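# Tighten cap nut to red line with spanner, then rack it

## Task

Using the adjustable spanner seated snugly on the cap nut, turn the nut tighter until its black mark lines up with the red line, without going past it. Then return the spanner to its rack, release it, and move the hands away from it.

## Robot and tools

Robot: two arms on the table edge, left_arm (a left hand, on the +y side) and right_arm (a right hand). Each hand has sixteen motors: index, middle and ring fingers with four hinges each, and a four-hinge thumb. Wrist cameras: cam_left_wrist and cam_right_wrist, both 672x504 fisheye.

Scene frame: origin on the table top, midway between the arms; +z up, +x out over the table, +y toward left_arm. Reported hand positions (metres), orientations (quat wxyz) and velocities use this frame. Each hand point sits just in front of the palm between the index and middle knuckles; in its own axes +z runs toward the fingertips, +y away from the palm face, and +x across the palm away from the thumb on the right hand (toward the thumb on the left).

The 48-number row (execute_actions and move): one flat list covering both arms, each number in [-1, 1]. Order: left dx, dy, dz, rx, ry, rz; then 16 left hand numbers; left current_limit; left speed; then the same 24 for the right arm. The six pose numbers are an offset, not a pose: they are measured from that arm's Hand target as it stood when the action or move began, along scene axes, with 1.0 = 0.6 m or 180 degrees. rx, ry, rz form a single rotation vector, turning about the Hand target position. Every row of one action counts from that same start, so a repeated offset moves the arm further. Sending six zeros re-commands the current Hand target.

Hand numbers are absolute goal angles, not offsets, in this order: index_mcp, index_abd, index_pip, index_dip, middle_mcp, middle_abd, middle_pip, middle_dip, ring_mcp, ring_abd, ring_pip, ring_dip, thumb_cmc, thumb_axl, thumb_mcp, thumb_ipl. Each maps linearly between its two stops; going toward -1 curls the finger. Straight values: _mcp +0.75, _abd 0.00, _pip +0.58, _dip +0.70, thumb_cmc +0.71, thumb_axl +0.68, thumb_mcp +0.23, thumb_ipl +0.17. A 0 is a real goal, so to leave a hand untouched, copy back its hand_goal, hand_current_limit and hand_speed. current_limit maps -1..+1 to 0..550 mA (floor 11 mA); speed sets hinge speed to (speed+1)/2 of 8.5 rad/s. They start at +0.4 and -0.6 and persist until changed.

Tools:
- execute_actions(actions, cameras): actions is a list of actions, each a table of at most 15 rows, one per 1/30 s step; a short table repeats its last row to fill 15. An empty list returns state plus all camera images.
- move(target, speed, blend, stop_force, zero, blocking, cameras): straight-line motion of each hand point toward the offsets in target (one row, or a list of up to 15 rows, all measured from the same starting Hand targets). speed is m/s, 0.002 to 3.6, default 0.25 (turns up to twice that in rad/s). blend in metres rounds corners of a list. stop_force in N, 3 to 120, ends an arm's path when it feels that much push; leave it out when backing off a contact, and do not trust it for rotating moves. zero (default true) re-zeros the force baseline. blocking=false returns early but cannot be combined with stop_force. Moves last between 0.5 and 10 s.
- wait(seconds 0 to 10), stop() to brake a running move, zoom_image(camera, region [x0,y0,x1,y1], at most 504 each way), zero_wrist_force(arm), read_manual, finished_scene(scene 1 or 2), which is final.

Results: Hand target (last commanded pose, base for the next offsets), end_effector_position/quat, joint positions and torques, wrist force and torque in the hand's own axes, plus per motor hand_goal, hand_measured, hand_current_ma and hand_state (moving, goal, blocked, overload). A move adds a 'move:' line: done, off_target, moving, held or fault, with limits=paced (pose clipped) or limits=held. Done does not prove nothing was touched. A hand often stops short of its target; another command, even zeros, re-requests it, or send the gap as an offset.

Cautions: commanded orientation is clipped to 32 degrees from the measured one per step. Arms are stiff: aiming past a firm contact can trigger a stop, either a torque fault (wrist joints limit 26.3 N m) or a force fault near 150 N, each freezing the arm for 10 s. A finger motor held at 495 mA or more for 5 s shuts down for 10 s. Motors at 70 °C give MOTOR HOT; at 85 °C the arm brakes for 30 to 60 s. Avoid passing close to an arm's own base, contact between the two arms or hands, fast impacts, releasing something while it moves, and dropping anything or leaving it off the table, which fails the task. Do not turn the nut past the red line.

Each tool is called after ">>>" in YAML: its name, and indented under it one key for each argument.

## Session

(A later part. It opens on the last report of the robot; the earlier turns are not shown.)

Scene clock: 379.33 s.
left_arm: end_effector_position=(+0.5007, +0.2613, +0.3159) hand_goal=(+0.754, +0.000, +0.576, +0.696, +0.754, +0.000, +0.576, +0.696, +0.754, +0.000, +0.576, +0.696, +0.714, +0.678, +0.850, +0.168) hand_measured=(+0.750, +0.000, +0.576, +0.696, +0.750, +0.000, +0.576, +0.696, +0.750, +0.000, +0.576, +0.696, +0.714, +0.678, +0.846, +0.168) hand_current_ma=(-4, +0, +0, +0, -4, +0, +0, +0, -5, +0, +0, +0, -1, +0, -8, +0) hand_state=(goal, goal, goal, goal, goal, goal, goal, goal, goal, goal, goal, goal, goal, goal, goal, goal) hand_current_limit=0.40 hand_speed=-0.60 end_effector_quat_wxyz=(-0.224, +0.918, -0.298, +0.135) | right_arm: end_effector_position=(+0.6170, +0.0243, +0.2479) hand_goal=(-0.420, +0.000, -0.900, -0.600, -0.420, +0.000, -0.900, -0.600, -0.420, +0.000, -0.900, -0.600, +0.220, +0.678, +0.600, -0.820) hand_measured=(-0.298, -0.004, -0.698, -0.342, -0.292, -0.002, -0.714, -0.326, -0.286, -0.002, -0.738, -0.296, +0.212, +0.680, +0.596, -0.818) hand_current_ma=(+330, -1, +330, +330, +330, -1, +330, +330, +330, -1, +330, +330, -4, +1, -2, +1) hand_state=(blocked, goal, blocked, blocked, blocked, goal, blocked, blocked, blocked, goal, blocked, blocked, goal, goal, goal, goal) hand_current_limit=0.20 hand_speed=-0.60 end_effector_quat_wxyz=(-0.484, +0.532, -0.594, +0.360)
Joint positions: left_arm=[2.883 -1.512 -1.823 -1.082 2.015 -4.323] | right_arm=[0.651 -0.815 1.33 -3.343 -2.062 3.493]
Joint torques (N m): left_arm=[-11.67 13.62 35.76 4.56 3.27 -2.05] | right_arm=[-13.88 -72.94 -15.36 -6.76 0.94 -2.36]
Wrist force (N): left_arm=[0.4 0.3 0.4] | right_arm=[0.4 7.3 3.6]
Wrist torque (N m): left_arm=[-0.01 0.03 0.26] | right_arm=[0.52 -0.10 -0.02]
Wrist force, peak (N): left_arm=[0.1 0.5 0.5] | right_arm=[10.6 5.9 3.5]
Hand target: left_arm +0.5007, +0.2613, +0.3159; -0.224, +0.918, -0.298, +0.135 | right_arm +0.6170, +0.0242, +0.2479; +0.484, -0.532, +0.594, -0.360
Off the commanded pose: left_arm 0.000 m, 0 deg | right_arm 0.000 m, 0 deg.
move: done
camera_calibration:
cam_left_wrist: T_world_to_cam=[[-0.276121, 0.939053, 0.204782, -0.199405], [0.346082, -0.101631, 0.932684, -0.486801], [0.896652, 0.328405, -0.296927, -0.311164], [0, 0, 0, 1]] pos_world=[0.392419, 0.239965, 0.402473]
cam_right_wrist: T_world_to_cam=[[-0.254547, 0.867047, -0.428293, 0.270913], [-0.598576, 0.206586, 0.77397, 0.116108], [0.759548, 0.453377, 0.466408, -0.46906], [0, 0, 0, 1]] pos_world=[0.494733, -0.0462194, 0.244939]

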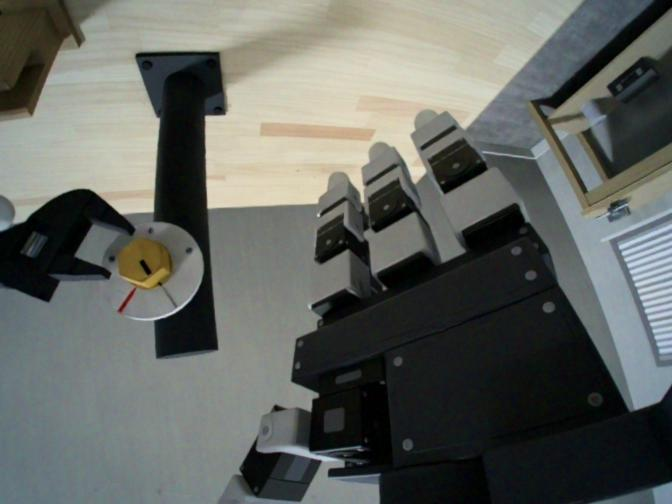

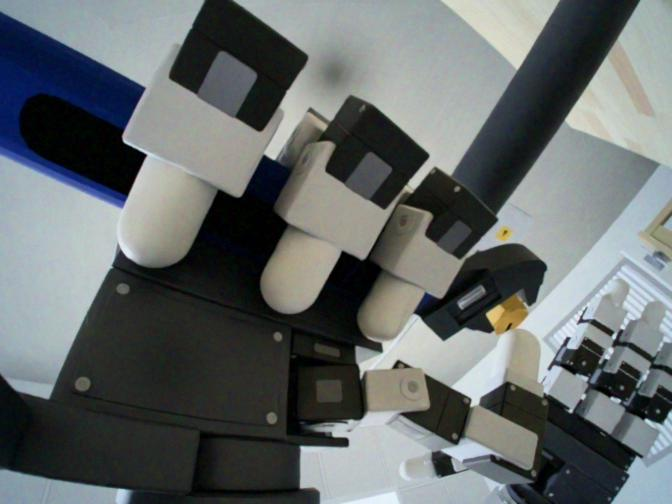

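>>> execute_actions:
  actions:
    - [[0,0,0,0,0,0,0.754,0,0.576,0.696,0.754,0,0.576,0.696,0.754,0,0.576,0.696,0.714,0.678,0.85,0.168,0.4,-0.6,0,0,0,0,0,0,-0.42,0,-0.9,-0.6,-0.42,0,-0.9,-0.6,-0.42,0,-0.9,-0.6,0.36,0.678,0.5,-0.62,0.2,-0.6]]
    - [[0,0,0,0,0,0,0.754,0,0.576,0.696,0.754,0,0.576,0.696,0.754,0,0.576,0.696,0.714,0.678,0.85,0.168,0.4,-0.6,0,0,0,0,0,0,-0.42,0,-0.9,-0.6,-0.42,0,-0.9,-0.6,-0.42,0,-0.9,-0.6,0.352,0.678,0.22,-0.637,0.2,-0.8]]
  cameras: ["all"]

>>> zoom_image:
  camera: "cam_left_wrist"
  region: [0, 200, 130, 305]

>>> zoom_image:
  camera: "cam_right_wrist"
  region: [435, 265, 525, 335]

>>> execute_actions:
  actions:
    - [[0,0,0,0,0,0,0.754,0,0.576,0.696,0.754,0,0.576,0.696,0.754,0,0.576,0.696,0.714,0.678,0.85,0.168,0.4,-0.6,0,0,0,0,0,0,-0.42,0,-0.9,-0.6,-0.42,0,-0.9,-0.6,-0.42,0,-0.9,-0.6,0.345,0.678,0.235,-0.658,0.2,-0.8],[0,0,0,0,0,0,0.754,0,0.576,0.696,0.754,0,0.576,0.696,0.754,0,0.576,0.696,0.714,0.678,0.85,0.168,0.4,-0.6,0,0,0,0,0,0,-0.42,0,-0.9,-0.6,-0.42,0,-0.9,-0.6,-0.42,0,-0.9,-0.6,0.337,0.678,0.245,-0.678,0.2,-0.8],[0,0,0,0,0,0,0.754,0,0.576,0.696,0.754,0,0.576,0.696,0.754,0,0.576,0.696,0.714,0.678,0.85,0.168,0.4,-0.6,0,0,0,0,0,0,-0.42,0,-0.9,-0.6,-0.42,0,-0.9,-0.6,-0.42,0,-0.9,-0.6,0.324,0.678,0.265,-0.71,0.2,-0.8],[0,0,0,0,0,0,0.754,0,0.576,0.696,0.754,0,0.576,0.696,0.754,0,0.576,0.696,0.714,0.678,0.85,0.168,0.4,-0.6,0,0,0,0,0,0,-0.42,0,-0.9,-0.6,-0.42,0,-0.9,-0.6,-0.42,0,-0.9,-0.6,0.31,0.678,0.28,-0.741,0.2,-0.8],[0,0,0,0,0,0,0.754,0,0.576,0.696,0.754,0,0.576,0.696,0.754,0,0.576,0.696,0.714,0.678,0.85,0.168,0.4,-0.6,0,0,0,0,0,0,-0.42,0,-0.9,-0.6,-0.42,0,-0.9,-0.6,-0.42,0,-0.9,-0.6,0.29,0.678,0.295,-0.775,0.2,-0.8],[0,0,0,0,0,0,0.754,0,0.576,0.696,0.754,0,0.576,0.696,0.754,0,0.576,0.696,0.714,0.678,0.85,0.168,0.4,-0.6,0,0,0,0,0,0,-0.42,0,-0.9,-0.6,-0.42,0,-0.9,-0.6,-0.42,0,-0.9,-0.6,0.272,0.678,0.305,-0.808,0.2,-0.8],[0,0,0,0,0,0,0.754,0,0.576,0.696,0.754,0,0.576,0.696,0.754,0,0.576,0.696,0.714,0.678,0.85,0.168,0.4,-0.6,0,0,0,0,0,0,-0.42,0,-0.9,-0.6,-0.42,0,-0.9,-0.6,-0.42,0,-0.9,-0.6,0.258,0.678,0.305,-0.826,0.2,-0.8],[0,0,0,0,0,0,0.754,0,0.576,0.696,0.754,0,0.576,0.696,0.754,0,0.576,0.696,0.714,0.678,0.85,0.168,0.4,-0.6,0,0,0,0,0,0,-0.42,0,-0.9,-0.6,-0.42,0,-0.9,-0.6,-0.42,0,-0.9,-0.6,0.244,0.678,0.3,-0.843,0.2,-0.8]]
  cameras: ["all"]

>>> zoom_image:
  camera: "cam_left_wrist"
  region: [0, 200, 130, 305]

>>> zoom_image:
  camera: "cam_right_wrist"
  region: [435, 265, 525, 335]

Scene clock: 384.23 s.
left_arm: end_effector_position=(+0.5007, +0.2613, +0.3159) hand_goal=(+0.754, +0.000, +0.576, +0.696, +0.754, +0.000, +0.576, +0.696, +0.754, +0.000, +0.576, +0.696, +0.714, +0.678, +0.850, +0.168) hand_measured=(+0.750, +0.000, +0.576, +0.696, +0.750, +0.000, +0.576, +0.696, +0.750, +0.000, +0.576, +0.696, +0.714, +0.678, +0.846, +0.168) hand_current_ma=(-4, +0, +0, +0, -4, +0, +0, +0, -5, +0, +0, +0, -1, +0, -8, +0) hand_state=(goal, goal, goal, goal, goal, goal, goal, goal, goal, goal, goal, goal, goal, goal, goal, goal) hand_current_limit=0.40 hand_speed=-0.60 end_effector_quat_wxyz=(-0.224, +0.918, -0.298, +0.135) | right_arm: end_effector_position=(+0.6170, +0.0242, +0.2479) hand_goal=(-0.420, +0.000, -0.900, -0.600, -0.420, +0.000, -0.900, -0.600, -0.420, +0.000, -0.900, -0.600, +0.352, +0.678, +0.220, -0.636) hand_measured=(-0.298, -0.004, -0.698, -0.342, -0.292, -0.002, -0.714, -0.326, -0.286, -0.002, -0.738, -0.296, +0.340, +0.680, +0.268, -0.630) hand_current_ma=(+330, -1, +330, +330, +330, -1, +330, +330, +330, -1, +330, +330, -10, +0, +121, +6) hand_state=(blocked, goal, blocked, blocked, blocked, goal, blocked, blocked, blocked, goal, blocked, blocked, goal, goal, blocked, goal) hand_current_limit=0.20 hand_speed=-0.80 end_effector_quat_wxyz=(-0.484, +0.532, -0.594, +0.360)
Joint positions: left_arm=[2.883 -1.512 -1.823 -1.082 2.015 -4.323] | right_arm=[0.651 -0.815 1.33 -3.343 -2.062 3.493]
Joint torques (N m): left_arm=[-12.2 14.2 34.44 4.56 3.16 -2.11] | right_arm=[-13.2 -72.84 -15.31 -6.69 1.02 -2.28]
Wrist force (N): left_arm=[0.2 0.5 0.1] | right_arm=[0.3 7.2 3.4]
Wrist torque (N m): left_arm=[0.04 0.05 0.24] | right_arm=[0.50 -0.09 -0.04]
Wrist force, peak (N): left_arm=[-0.2 0.8 0.2] | right_arm=[0.5 7.6 3.9]
Hand target: left_arm +0.5007, +0.2613, +0.3159; -0.224, +0.918, -0.298, +0.135 | right_arm +0.6170, +0.0242, +0.2479; +0.484, -0.532, +0.594, -0.360
Off the commanded pose: left_arm 0.000 m, 0 deg | right_arm 0.000 m, 0 deg.
camera_calibration:
cam_left_wrist: T_world_to_cam=[[-0.276121, 0.939053, 0.204782, -0.199405], [0.346082, -0.101631, 0.932684, -0.486801], [0.896652, 0.328405, -0.296927, -0.311164], [0, 0, 0, 1]] pos_world=[0.392419, 0.239965, 0.402473]
cam_right_wrist: T_world_to_cam=[[-0.254547, 0.867047, -0.428293, 0.270957], [-0.598576, 0.206586, 0.77397, 0.116206], [0.759548, 0.453377, 0.466408, -0.468968], [0, 0, 0, 1]] pos_world=[0.494733, -0.0463194, 0.244839]

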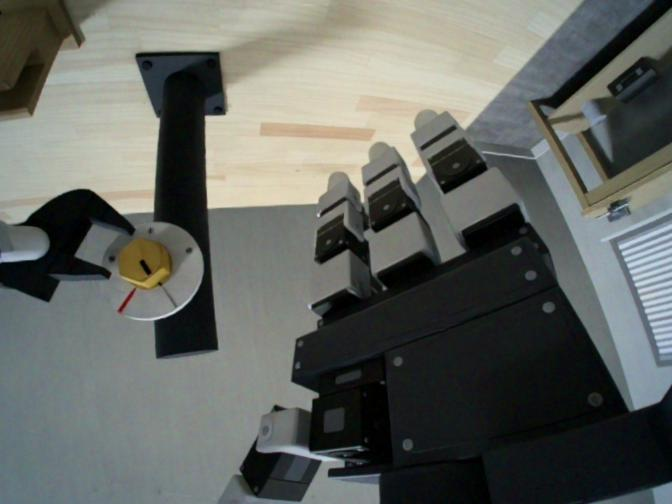

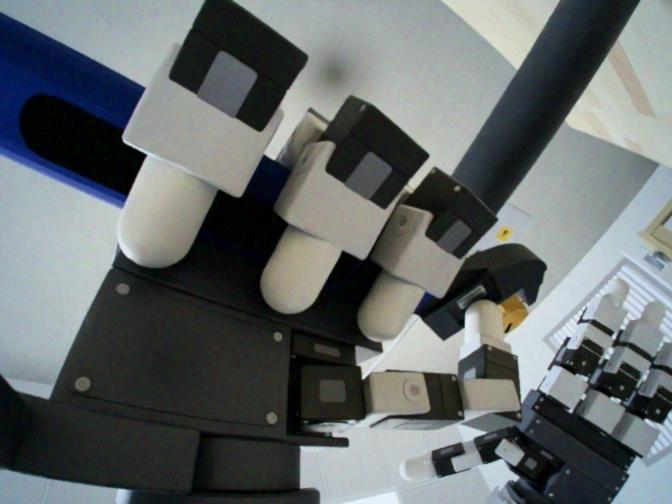

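Scaled by 3.877 from the camera's 672x504 image, which has a finer 960x720 frame.

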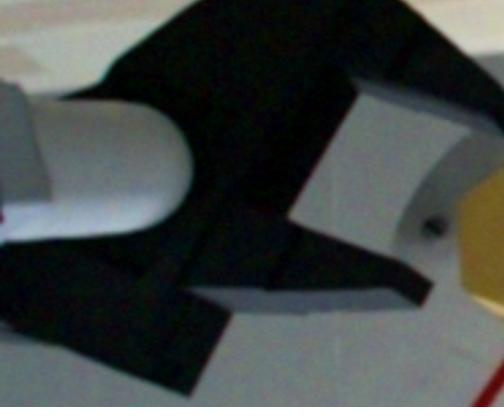

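Scaled by 5.600 from the camera's 672x504 image, which has a finer 960x720 frame.

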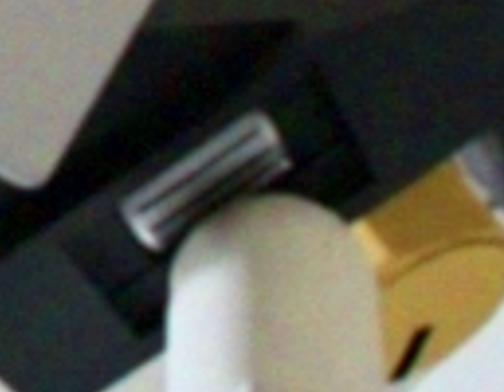

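Scene clock: 384.93 s.
left_arm: end_effector_position=(+0.5007, +0.2613, +0.3159) hand_goal=(+0.754, +0.000, +0.576, +0.696, +0.754, +0.000, +0.576, +0.696, +0.754, +0.000, +0.576, +0.696, +0.714, +0.678, +0.850, +0.168) hand_measured=(+0.750, +0.000, +0.576, +0.696, +0.750, +0.000, +0.576, +0.696, +0.750, +0.000, +0.576, +0.696, +0.714, +0.678, +0.846, +0.168) hand_current_ma=(-4, +0, +0, +0, -4, +0, +0, +0, -5, +0, +0, +0, -1, +0, -8, +0) hand_state=(goal, goal, goal, goal, goal, goal, goal, goal, goal, goal, goal, goal, goal, goal, goal, goal) hand_current_limit=0.40 hand_speed=-0.60 end_effector_quat_wxyz=(-0.224, +0.918, -0.298, +0.135) | right_arm: end_effector_position=(+0.6170, +0.0242, +0.2479) hand_goal=(-0.420, +0.000, -0.900, -0.600, -0.420, +0.000, -0.900, -0.600, -0.420, +0.000, -0.900, -0.600, +0.244, +0.678, +0.300, -0.842) hand_measured=(-0.298, -0.004, -0.698, -0.342, -0.292, -0.002, -0.714, -0.326, -0.286, -0.002, -0.738, -0.296, +0.240, +0.680, +0.316, -0.814) hand_current_ma=(+330, -1, +330, +330, +330, -1, +330, +330, +330, -1, +330, +330, -2, +1, +21, +56) hand_state=(blocked, goal, blocked, blocked, blocked, goal, blocked, blocked, blocked, goal, blocked, blocked, goal, goal, goal, blocked) hand_current_limit=0.20 hand_speed=-0.80 end_effector_quat_wxyz=(-0.484, +0.532, -0.594, +0.360)
Joint positions: left_arm=[2.883 -1.512 -1.823 -1.082 2.015 -4.323] | right_arm=[0.651 -0.815 1.33 -3.343 -2.062 3.493]
Joint torques (N m): left_arm=[-12.3 13.43 34.52 4.37 3.11 -1.89] | right_arm=[-13.07 -72.27 -15.3 -6.58 0.92 -2.18]
Wrist force (N): left_arm=[0.1 0.5 0.3] | right_arm=[0.6 7.3 4.0]
Wrist torque (N m): left_arm=[0.02 0.06 0.24] | right_arm=[0.47 -0.14 0.00]
Wrist force, peak (N): left_arm=[-0.1 0.9 0.3] | right_arm=[0.5 7.5 3.6]
Hand target: left_arm +0.5007, +0.2613, +0.3159; -0.224, +0.918, -0.298, +0.135 | right_arm +0.6170, +0.0242, +0.2479; +0.484, -0.532, +0.594, -0.360
Off the commanded pose: left_arm 0.000 m, 0 deg | right_arm 0.000 m, 0 deg.
camera_calibration:
cam_left_wrist: T_world_to_cam=[[-0.276121, 0.939053, 0.204782, -0.199405], [0.346082, -0.101631, 0.932684, -0.486801], [0.896652, 0.328405, -0.296927, -0.311164], [0, 0, 0, 1]] pos_world=[0.392419, 0.239965, 0.402473]
cam_right_wrist: T_world_to_cam=[[-0.254547, 0.867047, -0.428293, 0.270957], [-0.598576, 0.206586, 0.77397, 0.116206], [0.759548, 0.453377, 0.466408, -0.468968], [0, 0, 0, 1]] pos_world=[0.494733, -0.0463194, 0.244839]

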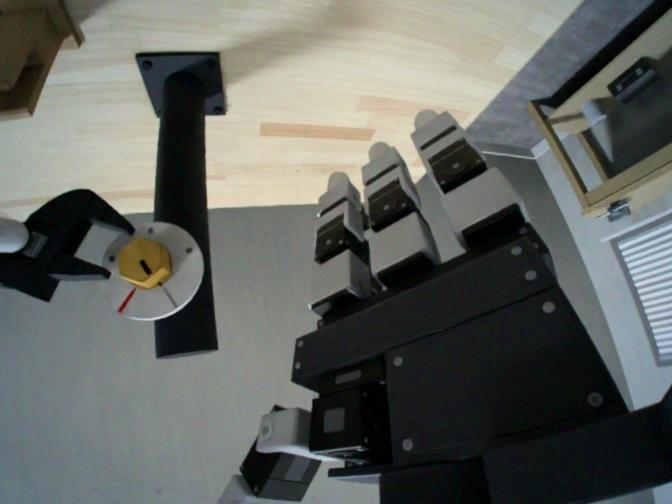

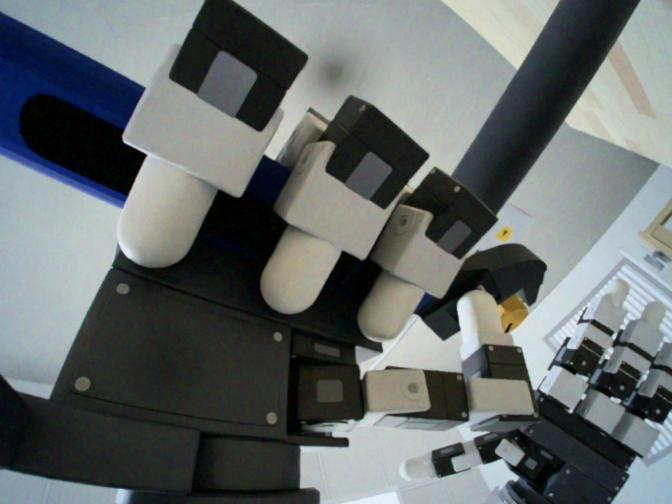

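Scaled by 3.877 from the camera's 672x504 image, which has a finer 960x720 frame.

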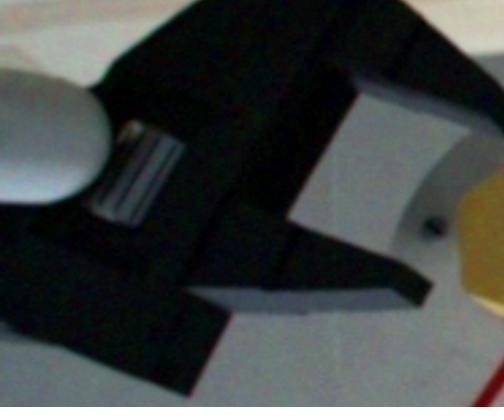

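Scaled by 5.600 from the camera's 672x504 image, which has a finer 960x720 frame.

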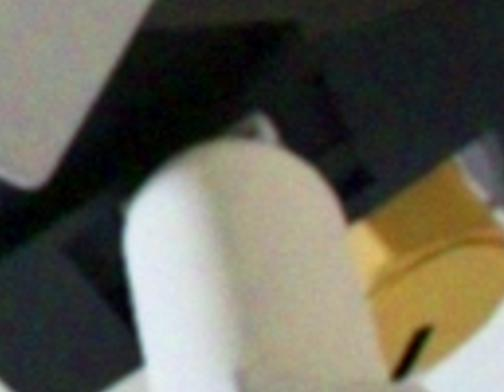

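>>> execute_actions:
  actions:
    - [[0,0,0,0,0,0,0.754,0,0.576,0.696,0.754,0,0.576,0.696,0.754,0,0.576,0.696,0.714,0.678,0.85,0.168,0.4,-0.6,0,0,0,0,0,0,-0.42,0,-0.9,-0.6,-0.42,0,-0.9,-0.6,-0.42,0,-0.9,-0.6,0.244,0.678,0.5,-0.84,0.2,-0.6]]
    - [[0,0,0,0,0,0,0.754,0,0.576,0.696,0.754,0,0.576,0.696,0.754,0,0.576,0.696,0.714,0.678,0.85,0.168,0.4,-0.6,0,0,0,0,0,0,-0.42,0,-0.9,-0.6,-0.42,0,-0.9,-0.6,-0.42,0,-0.9,-0.6,0.36,0.678,0.5,-0.62,0.2,-0.6]]
    - [[0,0,0,0,0,0,0.754,0,0.576,0.696,0.754,0,0.576,0.696,0.754,0,0.576,0.696,0.714,0.678,0.85,0.168,0.4,-0.6,0,0,0,0,0,0,-0.42,0,-0.9,-0.6,-0.42,0,-0.9,-0.6,-0.42,0,-0.9,-0.6,0.352,0.678,0.21,-0.637,0.2,-0.75]]
    - [[0,0,0,0,0,0,0.754,0,0.576,0.696,0.754,0,0.576,0.696,0.754,0,0.576,0.696,0.714,0.678,0.85,0.168,0.4,-0.6,0,0,0,0,0,0,-0.42,0,-0.9,-0.6,-0.42,0,-0.9,-0.6,-0.42,0,-0.9,-0.6,0.31,0.678,0.265,-0.741,0.2,-0.8]]
    - [[0,0,0,0,0,0,0.754,0,0.576,0.696,0.754,0,0.576,0.696,0.754,0,0.576,0.696,0.714,0.678,0.85,0.168,0.4,-0.6,0,0,0,0,0,0,-0.42,0,-0.9,-0.6,-0.42,0,-0.9,-0.6,-0.42,0,-0.9,-0.6,0.244,0.678,0.285,-0.843,0.2,-0.8]]
    - [[0,0,0,0,0,0,0.754,0,0.576,0.696,0.754,0,0.576,0.696,0.754,0,0.576,0.696,0.714,0.678,0.85,0.168,0.4,-0.6,0,0,0,0,0,0,-0.42,0,-0.9,-0.6,-0.42,0,-0.9,-0.6,-0.42,0,-0.9,-0.6,0.244,0.678,0.5,-0.84,0.2,-0.6]]
    - [[0,0,0,0,0,0,0.754,0,0.576,0.696,0.754,0,0.576,0.696,0.754,0,0.576,0.696,0.714,0.678,0.85,0.168,0.4,-0.6,0,0,0,0,0,0,-0.42,0,-0.9,-0.6,-0.42,0,-0.9,-0.6,-0.42,0,-0.9,-0.6,0.36,0.678,0.5,-0.62,0.2,-0.6]]
    - [[0,0,0,0,0,0,0.754,0,0.576,0.696,0.754,0,0.576,0.696,0.754,0,0.576,0.696,0.714,0.678,0.85,0.168,0.4,-0.6,0,0,0,0,0,0,-0.42,0,-0.9,-0.6,-0.42,0,-0.9,-0.6,-0.42,0,-0.9,-0.6,0.352,0.678,0.21,-0.637,0.2,-0.75]]
    - [[0,0,0,0,0,0,0.754,0,0.576,0.696,0.754,0,0.576,0.696,0.754,0,0.576,0.696,0.714,0.678,0.85,0.168,0.4,-0.6,0,0,0,0,0,0,-0.42,0,-0.9,-0.6,-0.42,0,-0.9,-0.6,-0.42,0,-0.9,-0.6,0.31,0.678,0.265,-0.741,0.2,-0.8]]
    - [[0,0,0,0,0,0,0.754,0,0.576,0.696,0.754,0,0.576,0.696,0.754,0,0.576,0.696,0.714,0.678,0.85,0.168,0.4,-0.6,0,0,0,0,0,0,-0.42,0,-0.9,-0.6,-0.42,0,-0.9,-0.6,-0.42,0,-0.9,-0.6,0.244,0.678,0.285,-0.843,0.2,-0.8]]
    - [[0,0,0,0,0,0,0.754,0,0.576,0.696,0.754,0,0.576,0.696,0.754,0,0.576,0.696,0.714,0.678,0.85,0.168,0.4,-0.6,0,0,0,0,0,0,-0.42,0,-0.9,-0.6,-0.42,0,-0.9,-0.6,-0.42,0,-0.9,-0.6,0.244,0.678,0.5,-0.84,0.2,-0.6]]
  cameras: ["all"]

>>> zoom_image:
  camera: "cam_left_wrist"
  region: [0, 200, 130, 305]

>>> zoom_image:
  camera: "cam_right_wrist"
  region: [435, 265, 525, 335]

Scene clock: 392.27 s.
left_arm: end_effector_position=(+0.5007, +0.2613, +0.3159) hand_goal=(+0.754, +0.000, +0.576, +0.696, +0.754, +0.000, +0.576, +0.696, +0.754, +0.000, +0.576, +0.696, +0.714, +0.678, +0.850, +0.168) hand_measured=(+0.750, +0.000, +0.576, +0.696, +0.750, +0.000, +0.576, +0.696, +0.750, +0.000, +0.576, +0.696, +0.714, +0.678, +0.846, +0.168) hand_current_ma=(-4, +0, +0, +0, -4, +0, +0, +0, -5, +0, +0, +0, -1, +0, -8, +0) hand_state=(goal, goal, goal, goal, goal, goal, goal, goal, goal, goal, goal, goal, goal, goal, goal, goal) hand_current_limit=0.40 hand_speed=-0.60 end_effector_quat_wxyz=(-0.224, +0.918, -0.298, +0.135) | right_arm: end_effector_position=(+0.6170, +0.0242, +0.2479) hand_goal=(-0.420, +0.000, -0.900, -0.600, -0.420, +0.000, -0.900, -0.600, -0.420, +0.000, -0.900, -0.600, +0.244, +0.678, +0.500, -0.840) hand_measured=(-0.298, -0.004, -0.698, -0.342, -0.292, -0.002, -0.714, -0.326, -0.286, -0.002, -0.738, -0.296, +0.238, +0.680, +0.496, -0.838) hand_current_ma=(+330, -1, +330, +330, +330, -1, +330, +330, +330, -1, +330, +330, -3, +1, -2, +1) hand_state=(blocked, goal, blocked, blocked, blocked, goal, blocked, blocked, blocked, goal, blocked, blocked, goal, goal, goal, goal) hand_current_limit=0.20 hand_speed=-0.60 end_effector_quat_wxyz=(-0.484, +0.532, -0.594, +0.360)
Joint positions: left_arm=[2.883 -1.512 -1.823 -1.082 2.015 -4.323] | right_arm=[0.651 -0.815 1.33 -3.343 -2.062 3.493]
Joint torques (N m): left_arm=[-11.28 14.42 33.45 4.32 3.17 -1.87] | right_arm=[-11.04 -72.19 -15.85 -6.42 0.28 -1.68]
Wrist force (N): left_arm=[0.0 0.3 0.2] | right_arm=[0.6 7.4 3.9]
Wrist torque (N m): left_arm=[0.01 0.08 0.23] | right_arm=[0.50 -0.13 0.00]
Wrist force, peak (N): left_arm=[0.2 0.7 0.6] | right_arm=[0.4 7.6 3.9]
Hand target: left_arm +0.5007, +0.2613, +0.3159; -0.224, +0.918, -0.298, +0.135 | right_arm +0.6170, +0.0242, +0.2479; +0.484, -0.532, +0.594, -0.360
Off the commanded pose: left_arm 0.000 m, 0 deg | right_arm 0.000 m, 0 deg.
camera_calibration:
cam_left_wrist: T_world_to_cam=[[-0.276121, 0.939053, 0.204782, -0.199405], [0.346082, -0.101631, 0.932684, -0.486801], [0.896652, 0.328405, -0.296927, -0.311164], [0, 0, 0, 1]] pos_world=[0.392419, 0.239965, 0.402473]
cam_right_wrist: T_world_to_cam=[[-0.254547, 0.867047, -0.428293, 0.270957], [-0.598576, 0.206586, 0.77397, 0.116206], [0.759548, 0.453377, 0.466408, -0.468968], [0, 0, 0, 1]] pos_world=[0.494733, -0.0463194, 0.244839]

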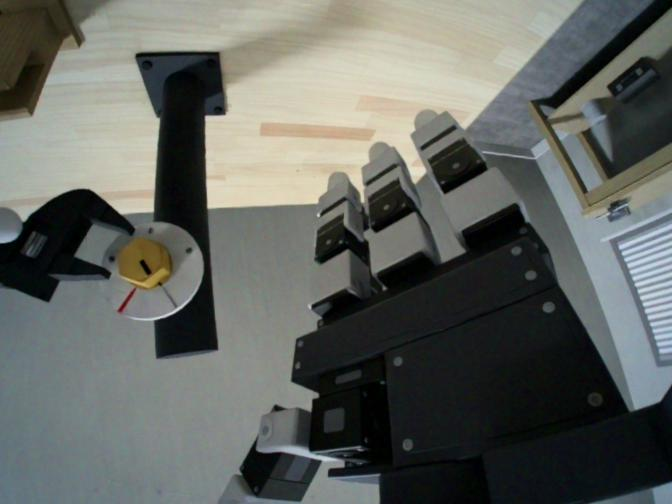

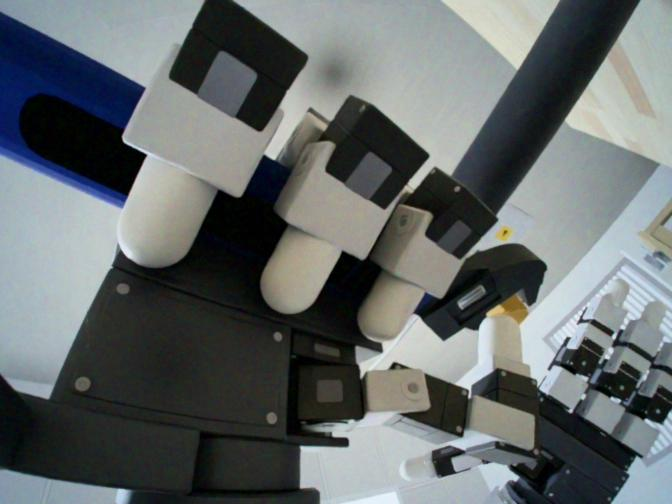

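Scaled by 3.877 from the camera's 672x504 image, which has a finer 960x720 frame.

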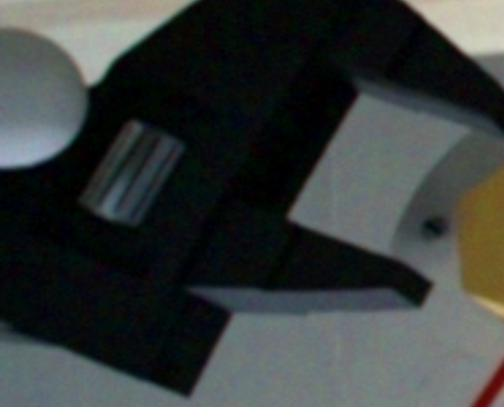

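Scaled by 5.600 from the camera's 672x504 image, which has a finer 960x720 frame.

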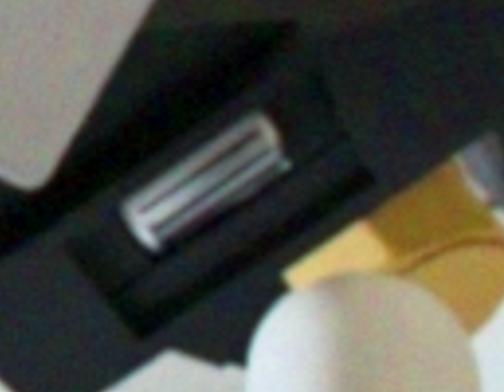

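>>> execute_actions:
  actions:
    - [[0,0,0,0,0,0,0.754,0,0.576,0.696,0.754,0,0.576,0.696,0.754,0,0.576,0.696,0.714,0.678,0.85,0.168,0.4,-0.6,0,0,0,0,0,0,-0.42,0,-0.9,-0.6,-0.42,0,-0.9,-0.6,-0.42,0,-0.9,-0.6,0.244,0.678,0.27,-0.84,0.2,-0.7]]
    - [[0,0,0,0,0,0,0.754,0,0.576,0.696,0.754,0,0.576,0.696,0.754,0,0.576,0.696,0.714,0.678,0.85,0.168,0.4,-0.6,0,0,0,0,0,0,-0.42,0,-0.9,-0.6,-0.42,0,-0.9,-0.6,-0.42,0,-0.9,-0.6,0.31,0.678,0.26,-0.741,0.2,-0.8]]
    - [[0,0,0,0,0,0,0.754,0,0.576,0.696,0.754,0,0.576,0.696,0.754,0,0.576,0.696,0.714,0.678,0.85,0.168,0.4,-0.6,0,0,0,0,0,0,-0.42,0,-0.9,-0.6,-0.42,0,-0.9,-0.6,-0.42,0,-0.9,-0.6,0.36,0.678,0.22,-0.637,0.2,-0.8]]
  cameras: ["all"]

>>> zoom_image:
  camera: "cam_right_wrist"
  region: [435, 265, 525, 335]

>>> execute_actions:
  actions:
    - [[0,0,0,0,0,0,0.754,0,0.576,0.696,0.754,0,0.576,0.696,0.754,0,0.576,0.696,0.714,0.678,0.85,0.168,0.4,-0.6,0,0,0,0,0,0,-0.42,0,-0.9,-0.6,-0.42,0,-0.9,-0.6,-0.42,0,-0.9,-0.6,0.36,0.678,0.5,-0.637,0.2,-0.7]]
    - [[0,0,0,0,0,0,0.754,0,0.576,0.696,0.754,0,0.576,0.696,0.754,0,0.576,0.696,0.714,0.678,0.85,0.168,0.4,-0.6,0,0,0,0,0,0,-0.42,0,-0.9,-0.6,-0.42,0,-0.9,-0.6,-0.42,0,-0.9,-0.6,0.244,0.678,0.5,-0.84,0.2,-0.6]]
    - [[0,0,0,0,0,0,0.754,0,0.576,0.696,0.754,0,0.576,0.696,0.754,0,0.576,0.696,0.714,0.678,0.85,0.168,0.4,-0.6,0,0,0,0,0,0,-0.42,0,-0.9,-0.6,-0.42,0,-0.9,-0.6,-0.42,0,-0.9,-0.6,0.244,0.678,0.27,-0.84,0.2,-0.7]]
    - [[0,0,0,0,0,0,0.754,0,0.576,0.696,0.754,0,0.576,0.696,0.754,0,0.576,0.696,0.714,0.678,0.85,0.168,0.4,-0.6,0,0,0,0,0,0,-0.42,0,-0.9,-0.6,-0.42,0,-0.9,-0.6,-0.42,0,-0.9,-0.6,0.31,0.678,0.26,-0.741,0.2,-0.8]]
    - [[0,0,0,0,0,0,0.754,0,0.576,0.696,0.754,0,0.576,0.696,0.754,0,0.576,0.696,0.714,0.678,0.85,0.168,0.4,-0.6,0,0,0,0,0,0,-0.42,0,-0.9,-0.6,-0.42,0,-0.9,-0.6,-0.42,0,-0.9,-0.6,0.36,0.678,0.22,-0.637,0.2,-0.8]]
    - [[0,0,0,0,0,0,0.754,0,0.576,0.696,0.754,0,0.576,0.696,0.754,0,0.576,0.696,0.714,0.678,0.85,0.168,0.4,-0.6,0,0,0,0,0,0,-0.42,0,-0.9,-0.6,-0.42,0,-0.9,-0.6,-0.42,0,-0.9,-0.6,0.36,0.678,0.5,-0.637,0.2,-0.7]]
    - [[0,0,0,0,0,0,0.754,0,0.576,0.696,0.754,0,0.576,0.696,0.754,0,0.576,0.696,0.714,0.678,0.85,0.168,0.4,-0.6,0,0,0,0,0,0,-0.42,0,-0.9,-0.6,-0.42,0,-0.9,-0.6,-0.42,0,-0.9,-0.6,0.244,0.678,0.6,-0.84,0.2,-0.6]]
  cameras: ["all"]

>>> zoom_image:
  camera: "cam_left_wrist"
  region: [0, 200, 130, 305]

>>> zoom_image:
  camera: "cam_right_wrist"
  region: [435, 265, 525, 335]

Scene clock: 395.03 s.
left_arm: end_effector_position=(+0.5007, +0.2613, +0.3159) hand_goal=(+0.754, +0.000, +0.576, +0.696, +0.754, +0.000, +0.576, +0.696, +0.754, +0.000, +0.576, +0.696, +0.714, +0.678, +0.850, +0.168) hand_measured=(+0.750, +0.000, +0.576, +0.696, +0.750, +0.000, +0.576, +0.696, +0.750, +0.000, +0.576, +0.696, +0.714, +0.678, +0.846, +0.168) hand_current_ma=(-4, +0, +0, +0, -4, +0, +0, +0, -5, +0, +0, +0, -1, +0, -8, +0) hand_state=(goal, goal, goal, goal, goal, goal, goal, goal, goal, goal, goal, goal, goal, goal, goal, goal) hand_current_limit=0.40 hand_speed=-0.60 end_effector_quat_wxyz=(-0.224, +0.918, -0.298, +0.135) | right_arm: end_effector_position=(+0.6170, +0.0242, +0.2479) hand_goal=(-0.420, +0.000, -0.900, -0.600, -0.420, +0.000, -0.900, -0.600, -0.420, +0.000, -0.900, -0.600, +0.360, +0.678, +0.220, -0.636) hand_measured=(-0.294, -0.004, -0.698, -0.342, -0.292, -0.002, -0.714, -0.326, -0.286, -0.004, -0.738, -0.296, +0.268, +0.666, +0.290, -0.776) hand_current_ma=(+330, -1, +330, +330, +330, -1, +330, +330, +330, -1, +330, +330, -228, -14, +219, -330) hand_state=(blocked, goal, blocked, blocked, blocked, goal, blocked, blocked, blocked, goal, blocked, blocked, blocked, goal, blocked, blocked) hand_current_limit=0.20 hand_speed=-0.80 end_effector_quat_wxyz=(-0.484, +0.532, -0.594, +0.360)
Joint positions: left_arm=[2.883 -1.512 -1.823 -1.082 2.015 -4.323] | right_arm=[0.651 -0.815 1.33 -3.343 -2.062 3.493]
Joint torques (N m): left_arm=[-11.65 14.24 34.63 4.33 2.93 -1.74] | right_arm=[-10.21 -71.26 -16.98 -6.44 0.03 -1.47]
Wrist force (N): left_arm=[0.0 0.5 0.2] | right_arm=[0.3 7.1 3.7]
Wrist torque (N m): left_arm=[0.04 0.07 0.23] | right_arm=[0.47 -0.10 -0.03]
Wrist force, peak (N): left_arm=[0.4 0.8 0.3] | right_arm=[0.4 7.7 3.7]
Hand target: left_arm +0.5007, +0.2613, +0.3159; -0.224, +0.918, -0.298, +0.135 | right_arm +0.6170, +0.0242, +0.2479; +0.484, -0.532, +0.594, -0.360
Off the commanded pose: left_arm 0.000 m, 0 deg | right_arm 0.000 m, 0 deg.
camera_calibration:
cam_left_wrist: T_world_to_cam=[[-0.276121, 0.939053, 0.204782, -0.199405], [0.346082, -0.101631, 0.932684, -0.486801], [0.896652, 0.328405, -0.296927, -0.311164], [0, 0, 0, 1]] pos_world=[0.392419, 0.239965, 0.402473]
cam_right_wrist: T_world_to_cam=[[-0.254547, 0.867047, -0.428293, 0.270957], [-0.598576, 0.206586, 0.77397, 0.116206], [0.759548, 0.453377, 0.466408, -0.468968], [0, 0, 0, 1]] pos_world=[0.494733, -0.0463194, 0.244839]

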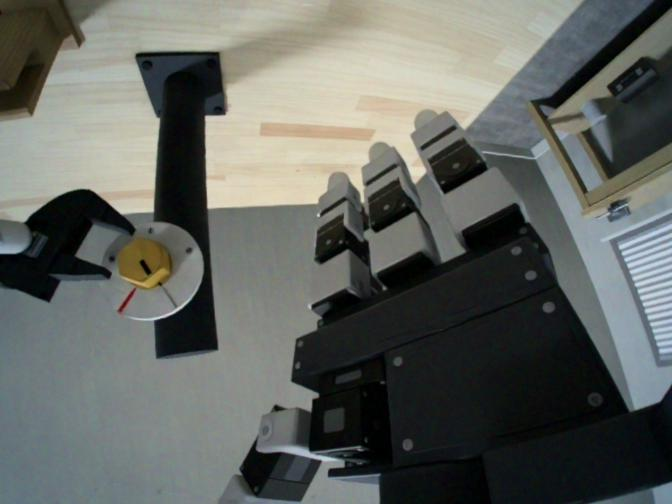

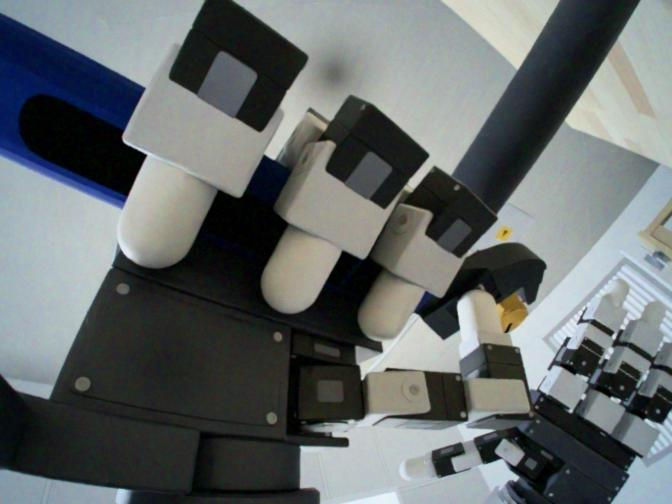

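Scaled by 5.600 from the camera's 672x504 image, which has a finer 960x720 frame.

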